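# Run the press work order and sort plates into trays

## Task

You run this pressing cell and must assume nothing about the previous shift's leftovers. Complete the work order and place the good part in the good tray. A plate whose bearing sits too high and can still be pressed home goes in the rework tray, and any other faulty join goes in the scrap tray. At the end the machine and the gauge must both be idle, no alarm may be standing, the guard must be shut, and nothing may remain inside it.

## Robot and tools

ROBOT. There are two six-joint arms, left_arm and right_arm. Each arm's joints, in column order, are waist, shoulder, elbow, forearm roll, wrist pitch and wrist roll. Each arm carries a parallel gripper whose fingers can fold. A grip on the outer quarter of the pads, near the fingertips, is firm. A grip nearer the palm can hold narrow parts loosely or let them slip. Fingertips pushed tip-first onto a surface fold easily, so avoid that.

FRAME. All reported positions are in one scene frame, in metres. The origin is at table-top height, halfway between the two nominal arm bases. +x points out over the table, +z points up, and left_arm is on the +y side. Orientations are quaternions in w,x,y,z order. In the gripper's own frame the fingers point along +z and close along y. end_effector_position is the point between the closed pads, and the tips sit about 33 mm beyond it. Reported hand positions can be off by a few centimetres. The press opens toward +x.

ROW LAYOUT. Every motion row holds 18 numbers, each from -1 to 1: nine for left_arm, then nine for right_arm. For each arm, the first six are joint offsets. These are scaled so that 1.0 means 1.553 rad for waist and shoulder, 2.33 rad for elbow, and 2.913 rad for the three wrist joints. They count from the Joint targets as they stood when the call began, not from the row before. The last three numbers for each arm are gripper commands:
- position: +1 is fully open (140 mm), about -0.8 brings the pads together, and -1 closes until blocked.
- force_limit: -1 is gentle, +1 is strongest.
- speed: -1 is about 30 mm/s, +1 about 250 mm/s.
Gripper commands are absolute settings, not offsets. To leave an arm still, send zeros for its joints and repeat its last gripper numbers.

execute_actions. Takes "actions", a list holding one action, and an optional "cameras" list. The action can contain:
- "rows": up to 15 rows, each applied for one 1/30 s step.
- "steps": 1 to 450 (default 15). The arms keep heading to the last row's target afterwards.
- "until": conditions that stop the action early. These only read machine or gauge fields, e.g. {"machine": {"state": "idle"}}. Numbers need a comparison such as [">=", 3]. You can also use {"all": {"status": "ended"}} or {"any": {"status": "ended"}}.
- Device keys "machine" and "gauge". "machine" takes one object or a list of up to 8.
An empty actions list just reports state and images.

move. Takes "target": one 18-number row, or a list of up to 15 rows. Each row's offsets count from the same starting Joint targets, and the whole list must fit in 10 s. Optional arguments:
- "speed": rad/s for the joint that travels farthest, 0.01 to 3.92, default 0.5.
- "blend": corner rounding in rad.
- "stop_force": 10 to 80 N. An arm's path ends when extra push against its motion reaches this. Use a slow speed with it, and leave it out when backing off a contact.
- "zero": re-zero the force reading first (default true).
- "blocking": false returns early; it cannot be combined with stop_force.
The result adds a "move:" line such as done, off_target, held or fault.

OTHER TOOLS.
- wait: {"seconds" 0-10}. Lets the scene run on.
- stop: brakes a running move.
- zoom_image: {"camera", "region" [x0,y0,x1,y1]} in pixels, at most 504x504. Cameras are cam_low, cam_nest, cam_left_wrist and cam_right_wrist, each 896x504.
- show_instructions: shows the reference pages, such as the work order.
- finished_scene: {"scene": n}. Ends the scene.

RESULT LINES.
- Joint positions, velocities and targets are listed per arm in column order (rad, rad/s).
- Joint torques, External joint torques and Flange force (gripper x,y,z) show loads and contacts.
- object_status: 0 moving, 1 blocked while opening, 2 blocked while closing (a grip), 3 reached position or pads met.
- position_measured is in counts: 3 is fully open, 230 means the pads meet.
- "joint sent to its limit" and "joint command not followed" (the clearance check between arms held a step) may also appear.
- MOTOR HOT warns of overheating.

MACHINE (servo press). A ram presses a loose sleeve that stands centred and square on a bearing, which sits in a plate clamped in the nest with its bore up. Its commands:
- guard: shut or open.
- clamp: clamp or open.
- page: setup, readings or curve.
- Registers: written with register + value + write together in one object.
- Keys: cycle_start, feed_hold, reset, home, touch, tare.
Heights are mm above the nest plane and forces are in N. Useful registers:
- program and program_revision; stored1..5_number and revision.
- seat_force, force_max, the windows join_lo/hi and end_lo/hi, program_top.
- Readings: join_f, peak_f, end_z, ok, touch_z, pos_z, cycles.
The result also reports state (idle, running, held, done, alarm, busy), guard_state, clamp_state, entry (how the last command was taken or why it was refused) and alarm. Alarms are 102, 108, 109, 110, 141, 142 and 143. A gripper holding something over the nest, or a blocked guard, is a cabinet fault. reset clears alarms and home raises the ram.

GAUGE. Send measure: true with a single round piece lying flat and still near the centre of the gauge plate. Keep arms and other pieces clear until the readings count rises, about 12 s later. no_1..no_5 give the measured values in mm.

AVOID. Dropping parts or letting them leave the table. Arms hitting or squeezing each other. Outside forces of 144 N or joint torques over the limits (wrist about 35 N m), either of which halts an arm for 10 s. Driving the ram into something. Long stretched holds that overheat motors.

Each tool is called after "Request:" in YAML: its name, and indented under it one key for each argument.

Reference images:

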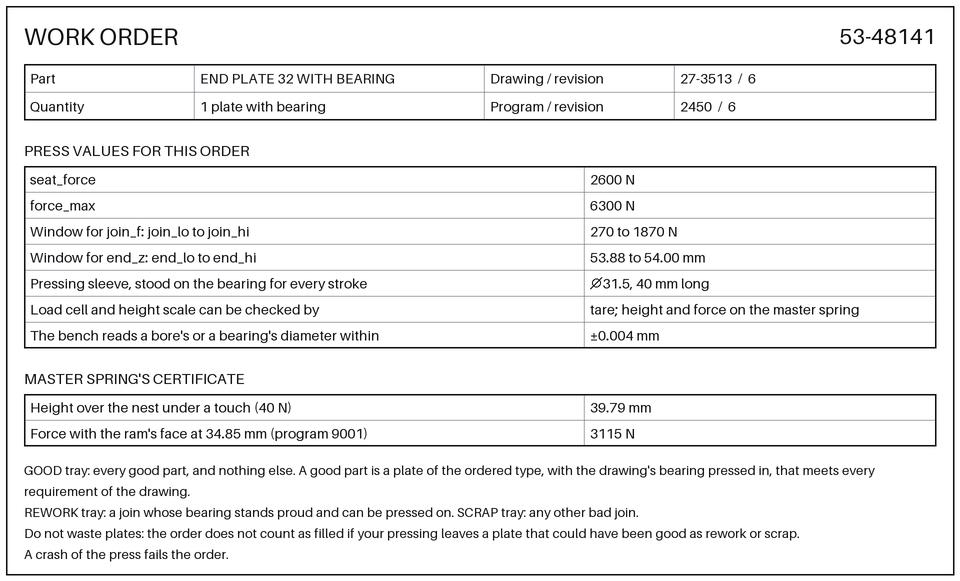

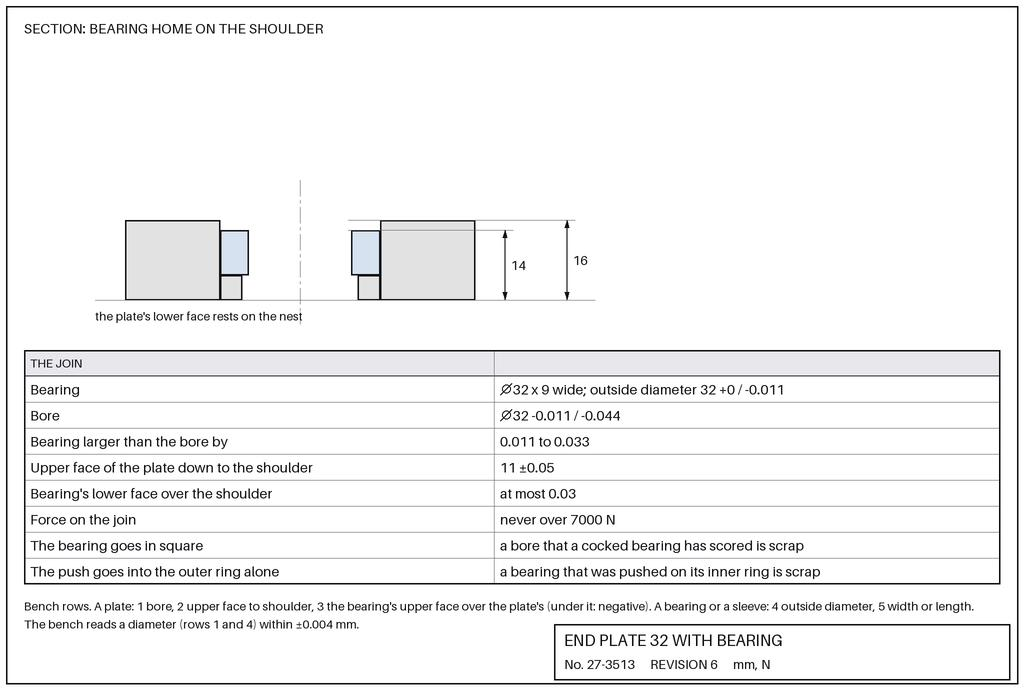

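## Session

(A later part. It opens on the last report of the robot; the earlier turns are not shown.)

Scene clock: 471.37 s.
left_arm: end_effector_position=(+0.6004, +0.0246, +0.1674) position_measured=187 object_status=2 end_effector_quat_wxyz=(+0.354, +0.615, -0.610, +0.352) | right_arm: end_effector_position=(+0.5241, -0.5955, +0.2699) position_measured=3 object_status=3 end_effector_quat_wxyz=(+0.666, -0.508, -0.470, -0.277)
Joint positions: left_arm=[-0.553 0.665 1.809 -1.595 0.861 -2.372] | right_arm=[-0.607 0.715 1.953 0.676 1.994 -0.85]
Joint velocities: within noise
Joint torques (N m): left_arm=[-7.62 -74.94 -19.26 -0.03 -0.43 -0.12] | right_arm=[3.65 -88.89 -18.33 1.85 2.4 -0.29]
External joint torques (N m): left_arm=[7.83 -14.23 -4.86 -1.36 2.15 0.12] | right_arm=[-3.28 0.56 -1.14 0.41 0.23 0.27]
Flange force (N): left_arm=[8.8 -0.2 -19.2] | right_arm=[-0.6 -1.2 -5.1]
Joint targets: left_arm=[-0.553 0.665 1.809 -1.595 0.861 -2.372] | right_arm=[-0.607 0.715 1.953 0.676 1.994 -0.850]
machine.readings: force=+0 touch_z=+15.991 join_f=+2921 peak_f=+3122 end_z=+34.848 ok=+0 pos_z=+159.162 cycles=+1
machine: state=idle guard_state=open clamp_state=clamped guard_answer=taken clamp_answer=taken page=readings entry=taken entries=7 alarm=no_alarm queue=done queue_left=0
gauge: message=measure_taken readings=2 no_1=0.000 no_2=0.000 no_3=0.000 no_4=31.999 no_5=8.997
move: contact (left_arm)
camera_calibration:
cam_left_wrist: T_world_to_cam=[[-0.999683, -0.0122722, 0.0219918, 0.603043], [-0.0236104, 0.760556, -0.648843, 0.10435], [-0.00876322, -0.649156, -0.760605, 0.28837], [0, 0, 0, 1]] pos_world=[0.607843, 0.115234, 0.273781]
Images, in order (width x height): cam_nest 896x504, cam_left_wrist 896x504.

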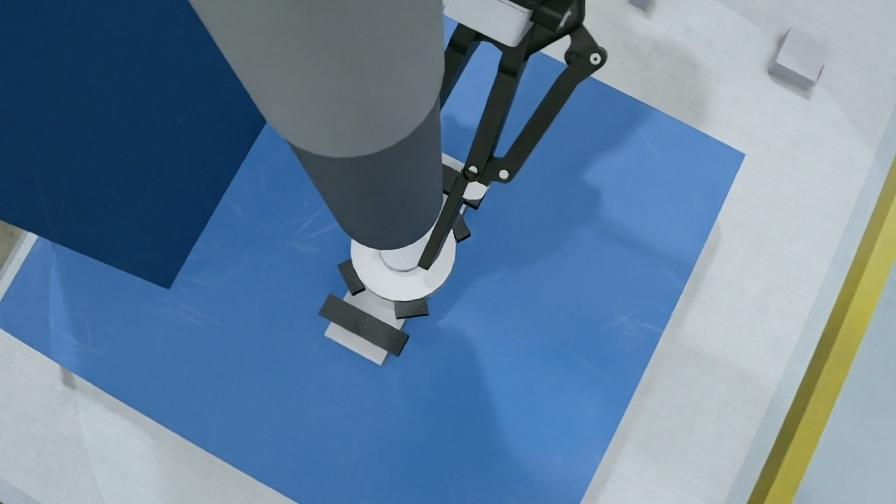

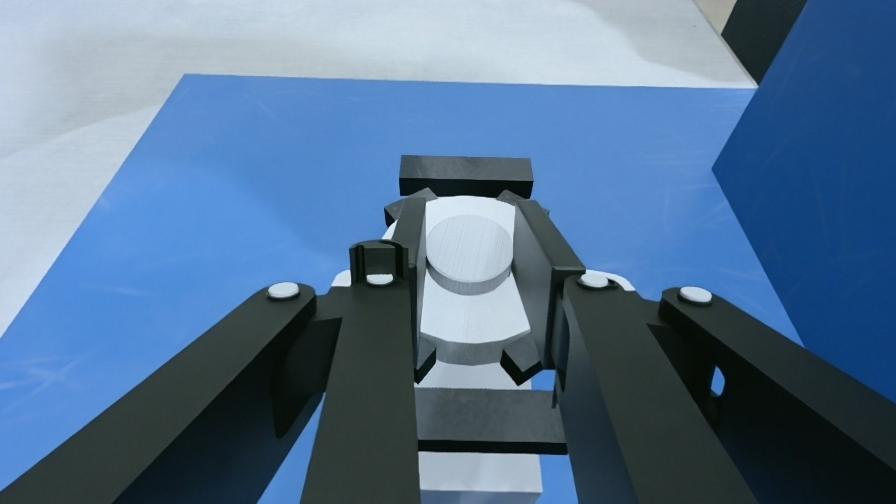

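Request:
move:
  target:
    - [0,-0.0014,0,0.0007,0,-0.0011,-1,0.2,-1,0,0,0,0,0,0,1,1,1]
    - [-0.00031,-0.00144,0.00005,0.0007,0,-0.0011,-1,0.2,-1,0,0,0,0,0,0,1,1,1]
  speed: 0.01
  cameras: []

Request:
move:
  target: [0,0.003,0.0001,-0.0015,0,0.0022,-1,0.2,-1,0,0,0,0,0,0,1,1,1]
  speed: 0.01
  stop_force: 14
  cameras: ["cam_left_wrist"]

Request:
zoom_image:
  camera: "cam_left_wrist"
  region: [405, 200, 535, 320]

Scene clock: 501.77 s.
left_arm: end_effector_position=(+0.5999, +0.0244, +0.1690) position_measured=187 object_status=2 end_effector_quat_wxyz=(+0.354, +0.615, -0.611, +0.352) | right_arm: end_effector_position=(+0.5241, -0.5955, +0.2699) position_measured=3 object_status=3 end_effector_quat_wxyz=(+0.666, -0.508, -0.470, -0.277)
Joint positions: left_arm=[-0.553 0.663 1.809 -1.593 0.861 -2.376] | right_arm=[-0.607 0.715 1.953 0.676 1.994 -0.85]
Joint velocities: within noise
Joint torques (N m): left_arm=[-2.43 -87.21 -24.05 -1.53 1.66 -0.09] | right_arm=[3.22 -88.57 -18.31 1.85 2.41 -0.25]
External joint torques (N m): left_arm=[2.73 -1.41 0.02 0.16 0.04 0.09] | right_arm=[-3.09 0.31 -1.18 0.42 0.21 0.23]
Flange force (N): left_arm=[-0.5 -0.6 -4.5] | right_arm=[-0.3 -1.2 -4.8]
Joint targets: left_arm=[-0.553 0.663 1.810 -1.593 0.861 -2.376] | right_arm=[-0.607 0.715 1.953 0.676 1.994 -0.850]
machine.readings: force=+0 touch_z=+15.991 join_f=+2921 peak_f=+3122 end_z=+34.848 ok=+0 pos_z=+159.162 cycles=+1
machine: state=idle guard_state=open clamp_state=clamped guard_answer=taken clamp_answer=taken page=readings entry=taken entries=7 alarm=no_alarm queue=done queue_left=0
gauge: message=measure_taken readings=2 no_1=0.000 no_2=0.000 no_3=0.000 no_4=31.999 no_5=8.997
move: done
No camera images: "cameras" was empty.

Scene clock: 502.67 s.
left_arm: end_effector_position=(+0.6000, +0.0243, +0.1675) position_measured=187 object_status=2 end_effector_quat_wxyz=(+0.354, +0.615, -0.610, +0.352) | right_arm: end_effector_position=(+0.5241, -0.5955, +0.2699) position_measured=3 object_status=3 end_effector_quat_wxyz=(+0.666, -0.508, -0.470, -0.277)
Joint positions: left_arm=[-0.553 0.665 1.81 -1.595 0.861 -2.372] | right_arm=[-0.607 0.715 1.953 0.676 1.994 -0.85]
Joint velocities: within noise
Joint torques (N m): left_arm=[-8.12 -73.84 -19.11 0.06 -0.4 -0.22] | right_arm=[3.37 -88.78 -18.19 1.83 2.38 -0.32]
External joint torques (N m): left_arm=[8.19 -15.19 -4.89 -1.45 2.13 0.22] | right_arm=[-3.19 0.23 -1.43 0.45 0.24 0.3]
Flange force (N): left_arm=[9.2 0.7 -20.4] | right_arm=[0.0 -1.1 -5.3]
Joint targets: left_arm=[-0.553 0.665 1.810 -1.595 0.861 -2.372] | right_arm=[-0.607 0.715 1.953 0.676 1.994 -0.850]
machine.readings: force=+0 touch_z=+15.991 join_f=+2921 peak_f=+3122 end_z=+34.848 ok=+0 pos_z=+159.162 cycles=+1
machine: state=idle guard_state=open clamp_state=clamped guard_answer=taken clamp_answer=taken page=readings entry=taken entries=7 alarm=no_alarm queue=done queue_left=0
gauge: message=measure_taken readings=2 no_1=0.000 no_2=0.000 no_3=0.000 no_4=31.999 no_5=8.997
move: contact (left_arm)
camera_calibration:
cam_left_wrist: T_world_to_cam=[[-0.999683, -0.0119991, 0.0221557, 0.602661], [-0.0235097, 0.76052, -0.648889, 0.104592], [-0.00906377, -0.649204, -0.76056, 0.288425], [0, 0, 0, 1]] pos_world=[0.607543, 0.114934, 0.273881]
Images, in order (width x height): cam_left_wrist 896x504.

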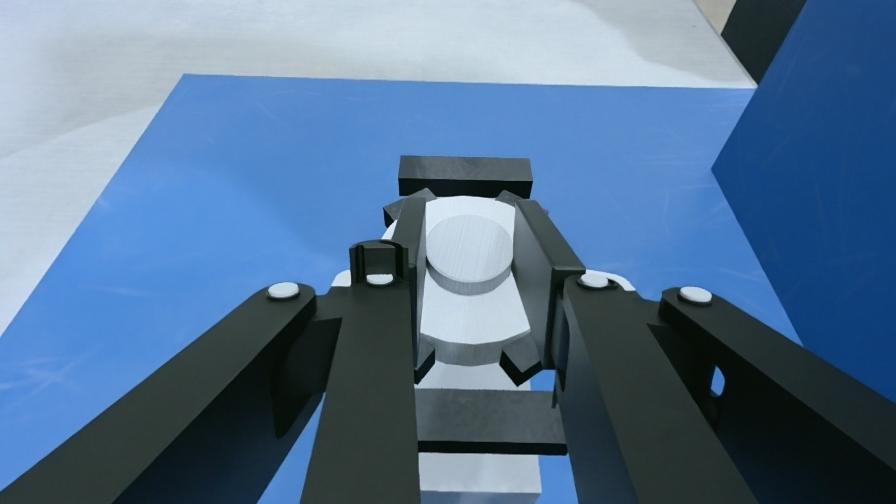

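Scaled by 3.877.

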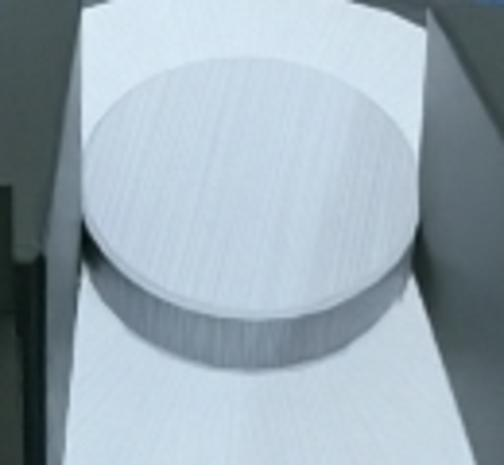

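Request:
move:
  target: [-0.00006,-0.00025,0.00037,0,0,0,-1,0.2,-1,0,0,0,0,0,0,1,1,1]
  speed: 0.01
  cameras: ["cam_left_wrist"]

Request:
zoom_image:
  camera: "cam_left_wrist"
  region: [405, 200, 535, 320]

Scene clock: 506.00 s.
left_arm: end_effector_position=(+0.5995, +0.0245, +0.1674) position_measured=187 object_status=2 end_effector_quat_wxyz=(+0.354, +0.615, -0.611, +0.352) | right_arm: end_effector_position=(+0.5241, -0.5955, +0.2699) position_measured=3 object_status=3 end_effector_quat_wxyz=(+0.666, -0.508, -0.470, -0.277)
Joint positions: left_arm=[-0.554 0.665 1.811 -1.595 0.861 -2.372] | right_arm=[-0.607 0.715 1.953 0.676 1.994 -0.85]
Joint velocities: within noise
Joint torques (N m): left_arm=[-5.66 -77.21 -18.4 0.25 0.55 -0.28] | right_arm=[3.78 -88.7 -18.22 1.84 2.45 -0.34]
External joint torques (N m): left_arm=[5.78 -12.65 -5.95 -1.66 1.19 0.28] | right_arm=[-3.22 0.1 -1.38 0.42 0.18 0.32]
Flange force (N): left_arm=[9.2 -1.4 -13.6] | right_arm=[0.1 -1.3 -5.1]
Joint targets: left_arm=[-0.554 0.665 1.811 -1.595 0.861 -2.372] | right_arm=[-0.607 0.715 1.953 0.676 1.994 -0.850]
machine.readings: force=+0 touch_z=+15.991 join_f=+2921 peak_f=+3122 end_z=+34.848 ok=+0 pos_z=+159.162 cycles=+1
machine: state=idle guard_state=open clamp_state=clamped guard_answer=taken clamp_answer=taken page=readings entry=taken entries=7 alarm=no_alarm queue=done queue_left=0
gauge: message=measure_taken readings=2 no_1=0.000 no_2=0.000 no_3=0.000 no_4=31.999 no_5=8.997
move: done
camera_calibration:
cam_left_wrist: T_world_to_cam=[[-0.999674, -0.0118973, 0.0225857, 0.602128], [-0.0237086, 0.760706, -0.648663, 0.104479], [-0.00946374, -0.648987, -0.760741, 0.288679], [0, 0, 0, 1]] pos_world=[0.607141, 0.115035, 0.273782]
Images, in order (width x height): cam_left_wrist 896x504.

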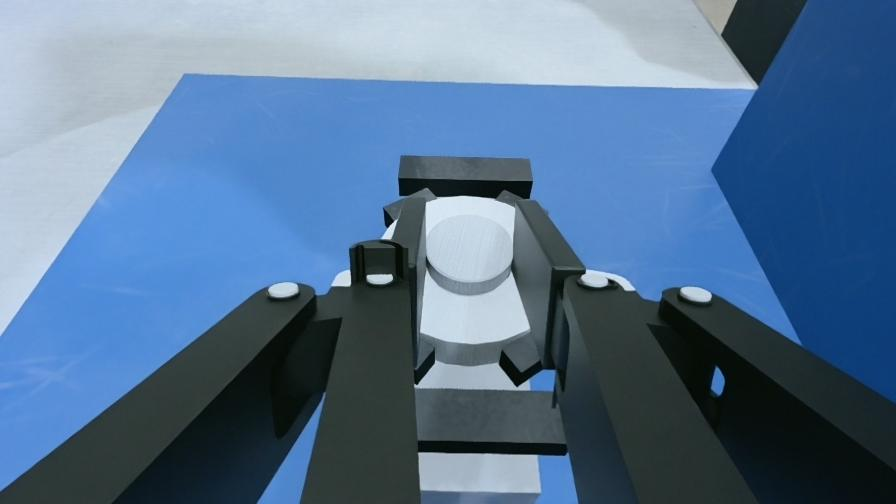

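Scaled by 3.877.

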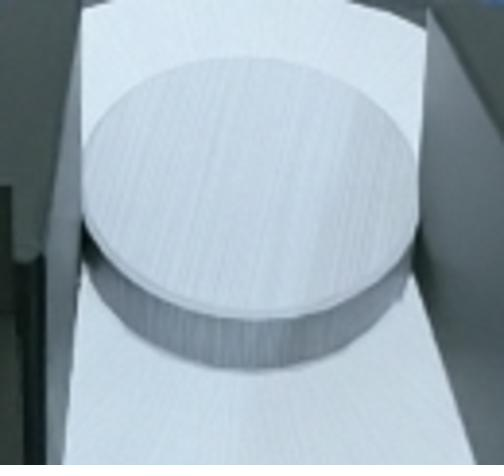

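Request:
move:
  target: [0,-0.0014,0,0.0007,0,-0.0011,-1,0.2,-1,0,0,0,0,0,0,1,1,1]
  speed: 0.01
  cameras: ["cam_left_wrist"]

Request:
zoom_image:
  camera: "cam_left_wrist"
  region: [405, 200, 535, 320]

Request:
move:
  target: [0,0.003,0.0001,-0.0015,0,0.0022,-1,0.2,-1,0,0,0,0,0,0,1,1,1]
  speed: 0.01
  stop_force: 14
  cameras: ["cam_left_wrist"]

Request:
zoom_image:
  camera: "cam_left_wrist"
  region: [405, 200, 535, 320]

Scene clock: 509.83 s.
left_arm: end_effector_position=(+0.5994, +0.0246, +0.1690) position_measured=187 object_status=2 end_effector_quat_wxyz=(+0.354, +0.615, -0.610, +0.352) | right_arm: end_effector_position=(+0.5241, -0.5955, +0.2699) position_measured=3 object_status=3 end_effector_quat_wxyz=(+0.666, -0.508, -0.470, -0.277)
Joint positions: left_arm=[-0.554 0.663 1.811 -1.593 0.861 -2.376] | right_arm=[-0.607 0.715 1.953 0.676 1.994 -0.85]
Joint velocities: within noise
Joint torques (N m): left_arm=[-2.18 -86.93 -24.22 -1.59 1.77 -0.1] | right_arm=[3.33 -89.03 -18.05 1.86 2.42 -0.29]
External joint torques (N m): left_arm=[2.41 -2.28 0.02 0.2 -0.05 0.1] | right_arm=[-2.77 0.82 -1.29 0.37 0.21 0.27]
Flange force (N): left_arm=[0.6 0.4 -5.1] | right_arm=[-0.7 -0.2 -5.1]
Joint targets: left_arm=[-0.554 0.663 1.811 -1.593 0.861 -2.376] | right_arm=[-0.607 0.715 1.953 0.676 1.994 -0.850]
machine.readings: force=+0 touch_z=+15.991 join_f=+2921 peak_f=+3122 end_z=+34.848 ok=+0 pos_z=+159.162 cycles=+1
machine: state=idle guard_state=open clamp_state=clamped guard_answer=taken clamp_answer=taken page=readings entry=taken entries=7 alarm=no_alarm queue=done queue_left=0
gauge: message=measure_taken readings=2 no_1=0.000 no_2=0.000 no_3=0.000 no_4=31.999 no_5=8.997
move: done
camera_calibration:
cam_left_wrist: T_world_to_cam=[[-0.999667, -0.011921, 0.0228689, 0.601912], [-0.0239104, 0.760707, -0.648655, 0.105558], [-0.00966392, -0.648986, -0.760739, 0.290082], [0, 0, 0, 1]] pos_world=[0.607039, 0.115135, 0.275382]
Images, in order (width x height): cam_left_wrist 896x504.

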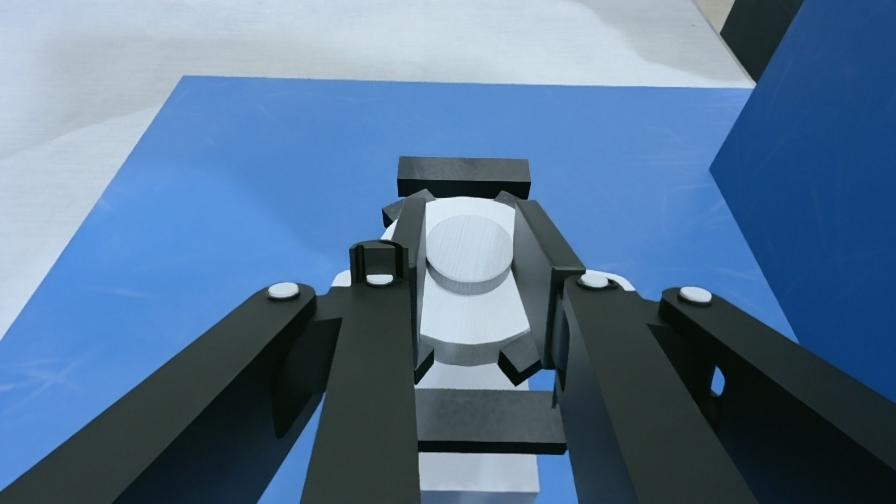

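Scaled by 3.877.

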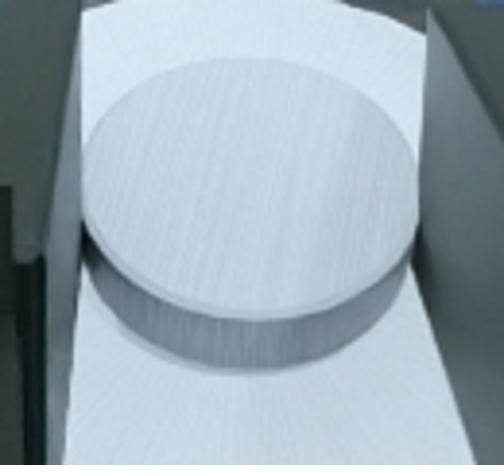

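Scene clock: 510.77 s.
left_arm: end_effector_position=(+0.5996, +0.0245, +0.1673) position_measured=187 object_status=2 end_effector_quat_wxyz=(+0.354, +0.615, -0.610, +0.352) | right_arm: end_effector_position=(+0.5241, -0.5955, +0.2699) position_measured=3 object_status=3 end_effector_quat_wxyz=(+0.666, -0.508, -0.470, -0.277)
Joint positions: left_arm=[-0.554 0.665 1.811 -1.595 0.861 -2.372] | right_arm=[-0.607 0.715 1.953 0.676 1.994 -0.85]
Joint velocities: within noise
Joint torques (N m): left_arm=[-7.29 -74.11 -19.33 0.01 -0.48 -0.25] | right_arm=[3.57 -88.94 -18.16 1.85 2.4 -0.34]
External joint torques (N m): left_arm=[7.59 -15.61 -4.89 -1.4 2.21 0.25] | right_arm=[-3.01 0.58 -1.25 0.4 0.22 0.32]
Flange force (N): left_arm=[9.9 1.4 -20.3] | right_arm=[-0.4 -0.8 -5.1]
Joint targets: left_arm=[-0.554 0.665 1.811 -1.595 0.861 -2.372] | right_arm=[-0.607 0.715 1.953 0.676 1.994 -0.850]
machine.readings: force=+0 touch_z=+15.991 join_f=+2921 peak_f=+3122 end_z=+34.848 ok=+0 pos_z=+159.162 cycles=+1
machine: state=idle guard_state=open clamp_state=clamped guard_answer=taken clamp_answer=taken page=readings entry=taken entries=7 alarm=no_alarm queue=done queue_left=0
gauge: message=measure_taken readings=2 no_1=0.000 no_2=0.000 no_3=0.000 no_4=31.999 no_5=8.997
move: contact (left_arm)
camera_calibration:
cam_left_wrist: T_world_to_cam=[[-0.99967, -0.0121104, 0.0226424, 0.602136], [-0.0239095, 0.760562, -0.648825, 0.104598], [-0.00936344, -0.649153, -0.7606, 0.288522], [0, 0, 0, 1]] pos_world=[0.60714, 0.115034, 0.273682]
Images, in order (width x height): cam_left_wrist 896x504.

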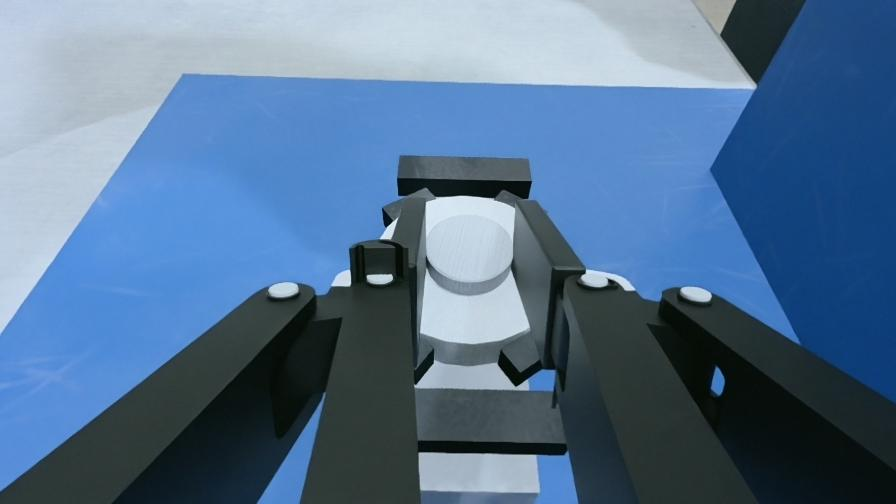

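Scaled by 3.877.

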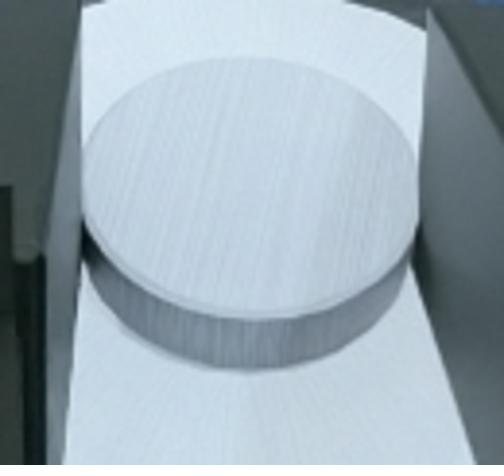

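Request:
move:
  target:
    - [0,-0.0014,0,0.0007,0,-0.0011,-1,0.2,-1,0,0,0,0,0,0,1,1,1]
    - [-0.0001,-0.001,-0.0006,0.0007,0,-0.0011,-1,0.2,-1,0,0,0,0,0,0,1,1,1]
  speed: 0.01
  cameras: ["cam_left_wrist"]

Request:
zoom_image:
  camera: "cam_left_wrist"
  region: [405, 200, 535, 320]

Request:
move:
  target: [0,0.003,0.0001,-0.0015,0,0.0022,-1,0.2,-1,0,0,0,0,0,0,1,1,1]
  speed: 0.01
  stop_force: 14
  cameras: ["cam_left_wrist"]

Request:
zoom_image:
  camera: "cam_left_wrist"
  region: [405, 200, 535, 320]

Scene clock: 517.37 s.
left_arm: end_effector_position=(+0.6000, +0.0241, +0.1691) position_measured=187 object_status=2 end_effector_quat_wxyz=(+0.354, +0.615, -0.610, +0.352) | right_arm: end_effector_position=(+0.5241, -0.5955, +0.2699) position_measured=3 object_status=3 end_effector_quat_wxyz=(+0.666, -0.508, -0.470, -0.277)
Joint positions: left_arm=[-0.554 0.663 1.809 -1.593 0.861 -2.375] | right_arm=[-0.607 0.715 1.953 0.676 1.994 -0.85]
Joint velocities: within noise
Joint torques (N m): left_arm=[-2.79 -87.19 -23.94 -1.58 1.64 -0.1] | right_arm=[3.61 -88.46 -18.17 1.85 2.39 -0.33]
External joint torques (N m): left_arm=[3.04 -2.48 -0.37 0.19 0.09 0.09] | right_arm=[-3.62 0.16 -1.32 0.42 0.24 0.31]
Flange force (N): left_arm=[0.6 -0.6 -5.7] | right_arm=[-0.2 -1.8 -5.4]
Joint targets: left_arm=[-0.554 0.663 1.809 -1.593 0.861 -2.375] | right_arm=[-0.607 0.715 1.953 0.676 1.994 -0.850]
machine.readings: force=+0 touch_z=+15.991 join_f=+2921 peak_f=+3122 end_z=+34.848 ok=+0 pos_z=+159.162 cycles=+1
machine: state=idle guard_state=open clamp_state=clamped guard_answer=taken clamp_answer=taken page=readings entry=taken entries=7 alarm=no_alarm queue=done queue_left=0
gauge: message=measure_taken readings=2 no_1=0.000 no_2=0.000 no_3=0.000 no_4=31.999 no_5=8.997
move: done
camera_calibration:
cam_left_wrist: T_world_to_cam=[[-0.999682, -0.0119304, 0.0222345, 0.602592], [-0.0235105, 0.76038, -0.649052, 0.105844], [-0.00916328, -0.649368, -0.760419, 0.289552], [0, 0, 0, 1]] pos_world=[0.607542, 0.114733, 0.275481]
Images, in order (width x height): cam_left_wrist 896x504.

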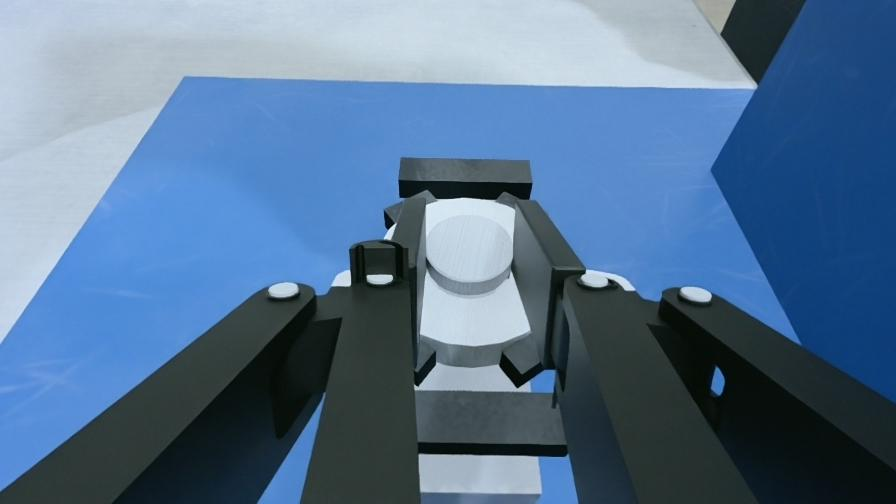

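Scaled by 3.877.

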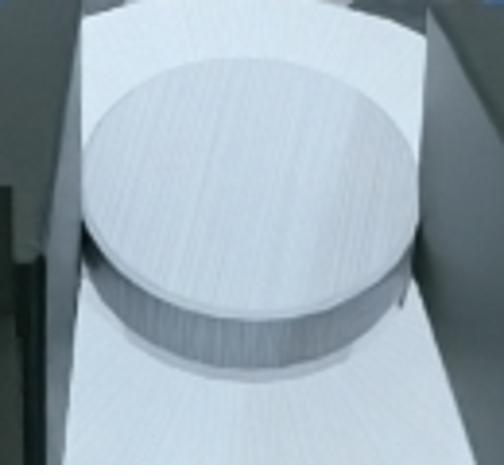

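Scene clock: 518.27 s.
left_arm: end_effector_position=(+0.6002, +0.0240, +0.1675) position_measured=187 object_status=2 end_effector_quat_wxyz=(+0.354, +0.615, -0.610, +0.353) | right_arm: end_effector_position=(+0.5241, -0.5955, +0.2699) position_measured=3 object_status=3 end_effector_quat_wxyz=(+0.666, -0.508, -0.470, -0.277)
Joint positions: left_arm=[-0.554 0.666 1.809 -1.596 0.861 -2.372] | right_arm=[-0.607 0.715 1.953 0.676 1.994 -0.85]
Joint velocities: within noise
Joint torques (N m): left_arm=[-8.41 -73.87 -19.34 0.05 -0.37 -0.21] | right_arm=[3.36 -88.63 -18.21 1.83 2.39 -0.31]
External joint torques (N m): left_arm=[8.71 -15.71 -4.86 -1.44 2.09 0.21] | right_arm=[-2.82 0.08 -1.34 0.43 0.24 0.29]
Flange force (N): left_arm=[9.4 0.8 -21.5] | right_arm=[0.3 -1.0 -4.7]
Joint targets: left_arm=[-0.554 0.666 1.809 -1.596 0.861 -2.372] | right_arm=[-0.607 0.715 1.953 0.676 1.994 -0.850]
machine.readings: force=+0 touch_z=+15.991 join_f=+2921 peak_f=+3122 end_z=+34.848 ok=+0 pos_z=+159.162 cycles=+1
machine: state=idle guard_state=open clamp_state=clamped guard_answer=taken clamp_answer=taken page=readings entry=taken entries=7 alarm=no_alarm queue=done queue_left=0
gauge: message=measure_taken readings=2 no_1=0.000 no_2=0.000 no_3=0.000 no_4=31.999 no_5=8.997
move: contact (left_arm)
camera_calibration:
cam_left_wrist: T_world_to_cam=[[-0.999681, -0.0121317, 0.0221482, 0.602873], [-0.0236088, 0.760285, -0.649161, 0.104988], [-0.00896349, -0.649477, -0.760329, 0.288137], [0, 0, 0, 1]] pos_world=[0.607742, 0.114632, 0.27388]
Images, in order (width x height): cam_left_wrist 896x504.

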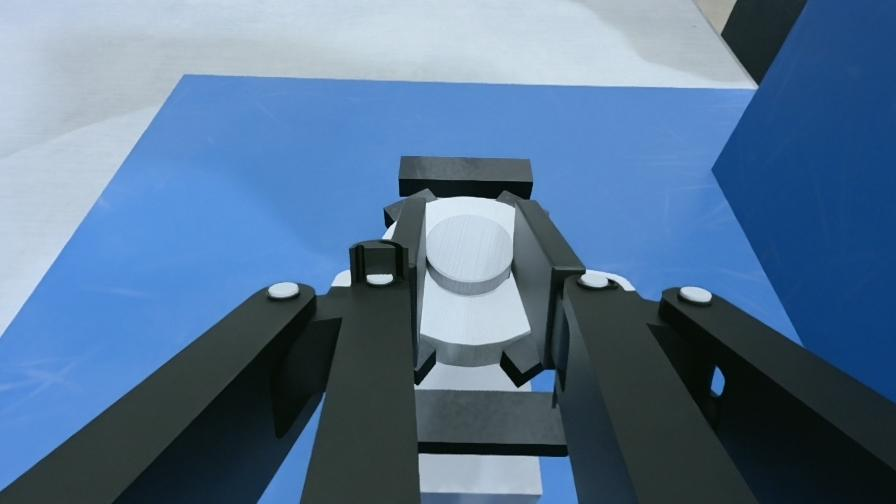

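Scaled by 3.877.

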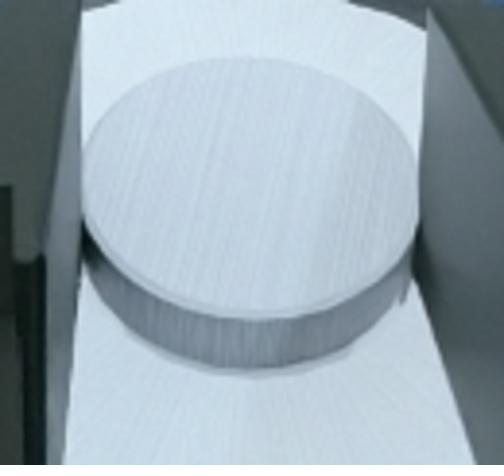

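Request:
move:
  target:
    - [0,-0.0014,0,0.0007,0,-0.0011,-1,0.2,-1,0,0,0,0,0,0,1,1,1]
    - [0.00004,-0.00166,0.00038,0.0007,0,-0.0011,-1,0.2,-1,0,0,0,0,0,0,1,1,1]
  speed: 0.01
  cameras: ["cam_left_wrist"]

Request:
zoom_image:
  camera: "cam_left_wrist"
  region: [405, 200, 535, 320]

Request:
move:
  target: [0,0.003,0.0001,-0.0015,0,0.0022,-1,0.2,-1,0,0,0,0,0,0,1,1,1]
  speed: 0.01
  stop_force: 12
  cameras: ["cam_left_wrist"]

Request:
zoom_image:
  camera: "cam_left_wrist"
  region: [405, 200, 535, 320]

Scene clock: 525.23 s.
left_arm: end_effector_position=(+0.5996, +0.0242, +0.1690) position_measured=187 object_status=2 end_effector_quat_wxyz=(+0.354, +0.615, -0.610, +0.352) | right_arm: end_effector_position=(+0.5241, -0.5955, +0.2699) position_measured=3 object_status=3 end_effector_quat_wxyz=(+0.666, -0.508, -0.470, -0.277)
Joint positions: left_arm=[-0.554 0.663 1.81 -1.594 0.861 -2.376] | right_arm=[-0.607 0.715 1.953 0.676 1.994 -0.85]
Joint velocities: within noise
Joint torques (N m): left_arm=[-2.29 -87.05 -24.55 -1.6 1.79 -0.05] | right_arm=[3.49 -88.76 -18.07 1.84 2.42 -0.29]
External joint torques (N m): left_arm=[2.71 -2.72 0.25 0.21 -0.06 0.05] | right_arm=[-3.1 0.08 -1.54 0.43 0.21 0.26]
Flange force (N): left_arm=[0.8 1.0 -6.0] | right_arm=[0.2 -1.1 -5.2]
Joint targets: left_arm=[-0.554 0.663 1.810 -1.594 0.861 -2.376] | right_arm=[-0.607 0.715 1.953 0.676 1.994 -0.850]
machine.readings: force=+0 touch_z=+15.991 join_f=+2921 peak_f=+3122 end_z=+34.848 ok=+0 pos_z=+159.162 cycles=+1
machine: state=idle guard_state=open clamp_state=clamped guard_answer=taken clamp_answer=taken page=readings entry=taken entries=7 alarm=no_alarm queue=done queue_left=0
gauge: message=measure_taken readings=2 no_1=0.000 no_2=0.000 no_3=0.000 no_4=31.999 no_5=8.997
move: done
camera_calibration:
cam_left_wrist: T_world_to_cam=[[-0.999667, -0.0121183, 0.0227853, 0.602154], [-0.0240096, 0.760471, -0.648928, 0.105955], [-0.00946363, -0.649259, -0.760508, 0.289733], [0, 0, 0, 1]] pos_world=[0.607239, 0.114833, 0.275382]
Images, in order (width x height): cam_left_wrist 896x504.

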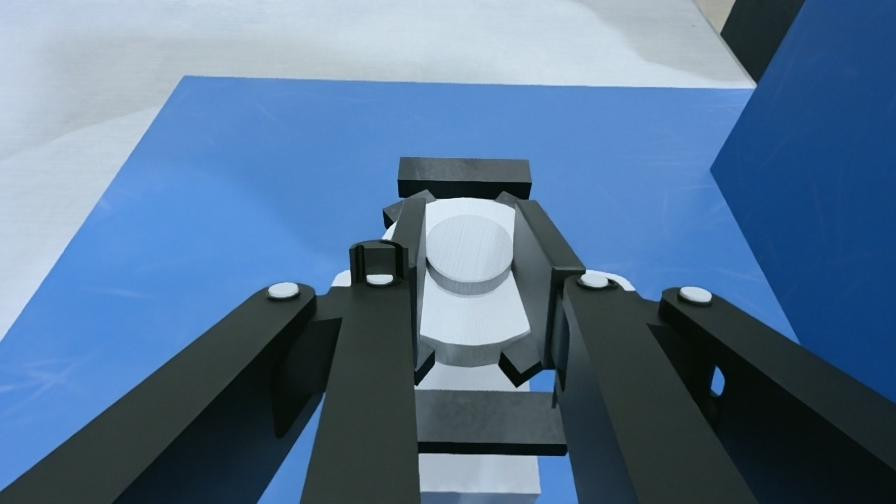

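Scaled by 3.877.

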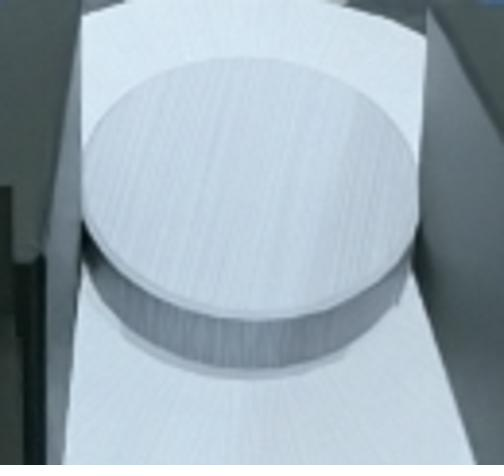

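Scene clock: 526.10 s.
left_arm: end_effector_position=(+0.5998, +0.0242, +0.1675) position_measured=187 object_status=2 end_effector_quat_wxyz=(+0.354, +0.615, -0.610, +0.352) | right_arm: end_effector_position=(+0.5241, -0.5955, +0.2699) position_measured=3 object_status=3 end_effector_quat_wxyz=(+0.666, -0.508, -0.470, -0.277)
Joint positions: left_arm=[-0.554 0.665 1.81 -1.596 0.861 -2.373] | right_arm=[-0.607 0.715 1.953 0.676 1.994 -0.85]
Joint velocities: within noise
Joint torques (N m): left_arm=[-8.2 -73.92 -19.59 -0.05 -0.48 -0.17] | right_arm=[3.24 -88.58 -18.28 1.83 2.38 -0.29]
External joint torques (N m): left_arm=[8.35 -15.67 -4.58 -1.35 2.21 0.17] | right_arm=[-2.91 -0.55 -1.48 0.47 0.26 0.27]
Flange force (N): left_arm=[9.5 1.3 -21.5] | right_arm=[1.1 -1.6 -4.6]
Joint targets: left_arm=[-0.554 0.665 1.810 -1.596 0.861 -2.373] | right_arm=[-0.607 0.715 1.953 0.676 1.994 -0.850]
machine.readings: force=+0 touch_z=+15.991 join_f=+2921 peak_f=+3122 end_z=+34.848 ok=+0 pos_z=+159.162 cycles=+1
machine: state=idle guard_state=open clamp_state=clamped guard_answer=taken clamp_answer=taken page=readings entry=taken entries=7 alarm=no_alarm queue=done queue_left=0
gauge: message=measure_taken readings=2 no_1=0.000 no_2=0.000 no_3=0.000 no_4=31.999 no_5=8.997
move: contact (left_arm)
camera_calibration:
cam_left_wrist: T_world_to_cam=[[-0.999666, -0.0123219, 0.022701, 0.602334], [-0.0241111, 0.760375, -0.649037, 0.105087], [-0.00926385, -0.649368, -0.760418, 0.288459], [0, 0, 0, 1]] pos_world=[0.607339, 0.114832, 0.273881]
Images, in order (width x height): cam_left_wrist 896x504.

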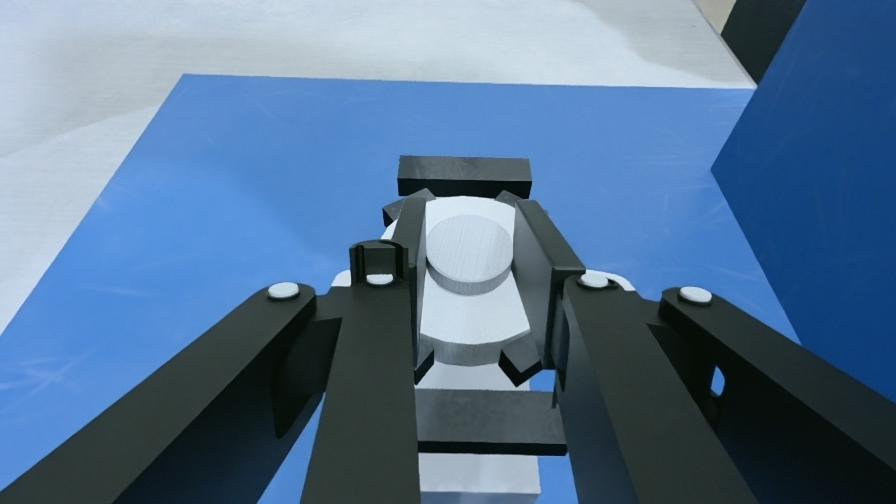

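Scaled by 3.877.

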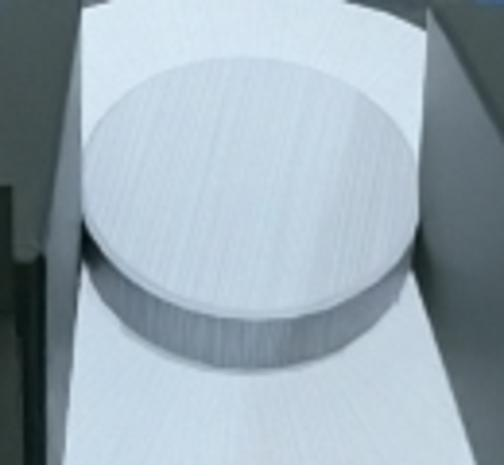

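Request:
move:
  target: [0,-0.0008,0,0.0004,0,-0.0006,-0.35,0.2,-1,0,0,0,0,0,0,1,1,1]
  speed: 0.01
  cameras: ["cam_left_wrist"]

Request:
zoom_image:
  camera: "cam_left_wrist"
  region: [405, 200, 535, 320]

Request:
zoom_image:
  camera: "cam_left_wrist"
  region: [440, 270, 500, 310]

Scene clock: 529.27 s.
left_arm: end_effector_position=(+0.5997, +0.0242, +0.1684) position_measured=173 object_status=3 end_effector_quat_wxyz=(+0.354, +0.615, -0.610, +0.352) | right_arm: end_effector_position=(+0.5241, -0.5955, +0.2699) position_measured=3 object_status=3 end_effector_quat_wxyz=(+0.666, -0.508, -0.470, -0.277)
Joint positions: left_arm=[-0.554 0.664 1.81 -1.595 0.861 -2.374] | right_arm=[-0.607 0.715 1.953 0.676 1.994 -0.85]
Joint velocities: within noise
Joint torques (N m): left_arm=[-2.18 -86.46 -24.18 -1.55 1.61 -0.14] | right_arm=[3.67 -88.93 -18.21 1.84 2.42 -0.3]
External joint torques (N m): left_arm=[2.39 -2.71 0.04 0.16 0.1 0.14] | right_arm=[-3.77 0.5 -1.39 0.45 0.21 0.28]
Flange force (N): left_arm=[0.8 0.9 -5.5] | right_arm=[-0.7 -1.5 -5.9]
Joint targets: left_arm=[-0.554 0.664 1.810 -1.595 0.861 -2.374] | right_arm=[-0.607 0.715 1.953 0.676 1.994 -0.850]
machine.readings: force=+0 touch_z=+15.991 join_f=+2921 peak_f=+3122 end_z=+34.848 ok=+0 pos_z=+159.162 cycles=+1
machine: state=idle guard_state=open clamp_state=clamped guard_answer=taken clamp_answer=taken page=readings entry=taken entries=7 alarm=no_alarm queue=done queue_left=0
gauge: message=measure_taken readings=2 no_1=0.000 no_2=0.000 no_3=0.000 no_4=31.999 no_5=8.997
move: done
camera_calibration:
cam_left_wrist: T_world_to_cam=[[-0.999665, -0.0122561, 0.0227762, 0.602185], [-0.0241099, 0.760376, -0.649035, 0.105668], [-0.00936384, -0.649367, -0.760417, 0.289203], [0, 0, 0, 1]] pos_world=[0.607239, 0.114832, 0.274781]
Images, in order (width x height): cam_left_wrist 896x504.

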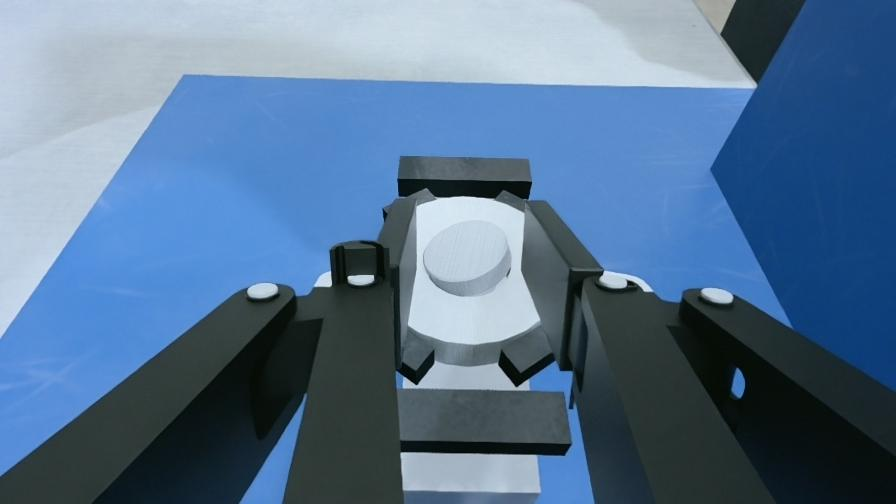

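Scaled by 3.877.

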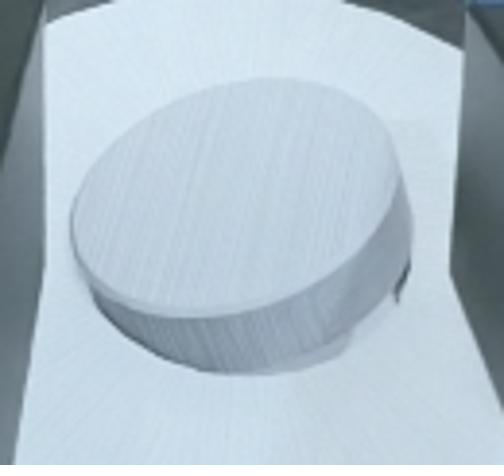

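Scaled by 8.400.

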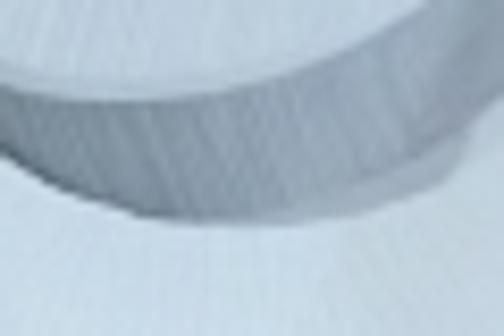

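Request:
move:
  target: [0,0,0,0,0,0,-1,0.2,-1,0,0,0,0,0,0,1,1,1]
  speed: 0.01
  cameras: ["cam_left_wrist"]

Request:
zoom_image:
  camera: "cam_left_wrist"
  region: [405, 200, 535, 320]

Scene clock: 533.27 s.
left_arm: end_effector_position=(+0.5997, +0.0242, +0.1684) position_measured=188 object_status=0 end_effector_quat_wxyz=(+0.354, +0.615, -0.610, +0.352) | right_arm: end_effector_position=(+0.5241, -0.5955, +0.2699) position_measured=3 object_status=3 end_effector_quat_wxyz=(+0.666, -0.508, -0.470, -0.277)
Joint positions: left_arm=[-0.554 0.664 1.81 -1.595 0.861 -2.374] | right_arm=[-0.607 0.715 1.953 0.676 1.994 -0.85]
Joint velocities: within noise
Joint torques (N m): left_arm=[-12.21 -84.08 -24.46 -1.77 3.35 -0.27] | right_arm=[3.51 -88.77 -18.09 1.84 2.38 -0.35]
External joint torques (N m): left_arm=[12.37 -5.13 0.28 0.37 -1.63 0.27] | right_arm=[-3.13 0.97 -1.36 0.41 0.23 0.33]
Flange force (N): left_arm=[-2.5 -2.5 -17.7] | right_arm=[-0.9 -0.4 -5.6]
Joint targets: left_arm=[-0.554 0.664 1.810 -1.595 0.861 -2.374] | right_arm=[-0.607 0.715 1.953 0.676 1.994 -0.850]
machine.readings: force=+0 touch_z=+15.991 join_f=+2921 peak_f=+3122 end_z=+34.848 ok=+0 pos_z=+159.162 cycles=+1
machine: state=idle guard_state=open clamp_state=clamped guard_answer=taken clamp_answer=taken page=readings entry=taken entries=7 alarm=no_alarm queue=done queue_left=0
gauge: message=measure_taken readings=2 no_1=0.000 no_2=0.000 no_3=0.000 no_4=31.999 no_5=8.997
move: done
camera_calibration:
cam_left_wrist: T_world_to_cam=[[-0.999665, -0.0122569, 0.0227753, 0.602185], [-0.0241092, 0.760426, -0.648977, 0.105645], [-0.00936443, -0.649309, -0.760467, 0.289211], [0, 0, 0, 1]] pos_world=[0.607239, 0.114833, 0.274782]
Images, in order (width x height): cam_left_wrist 896x504.

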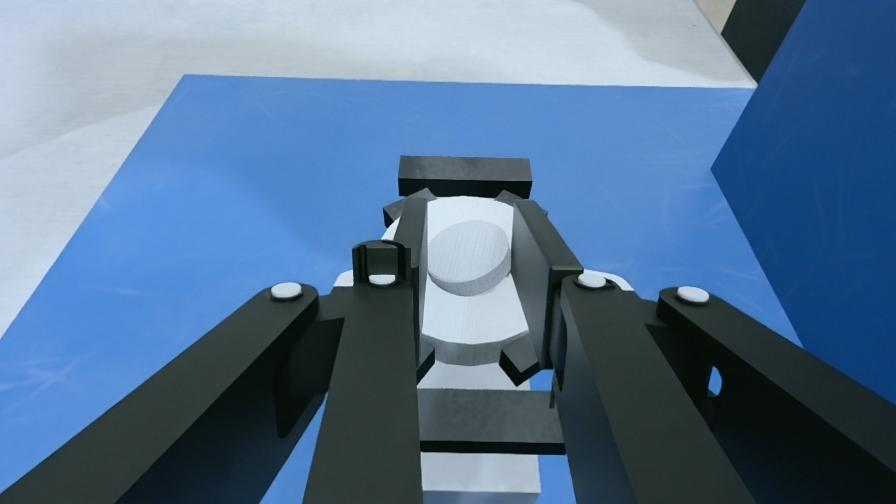

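Scaled by 3.877.

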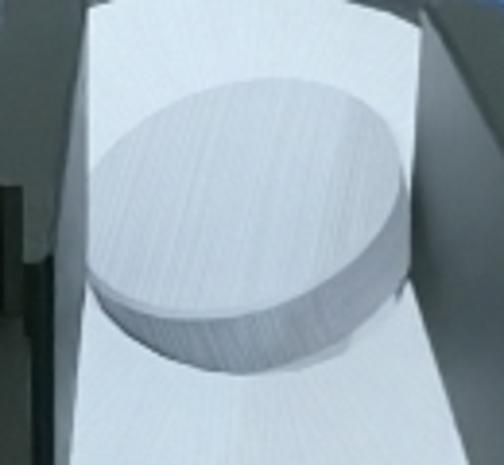

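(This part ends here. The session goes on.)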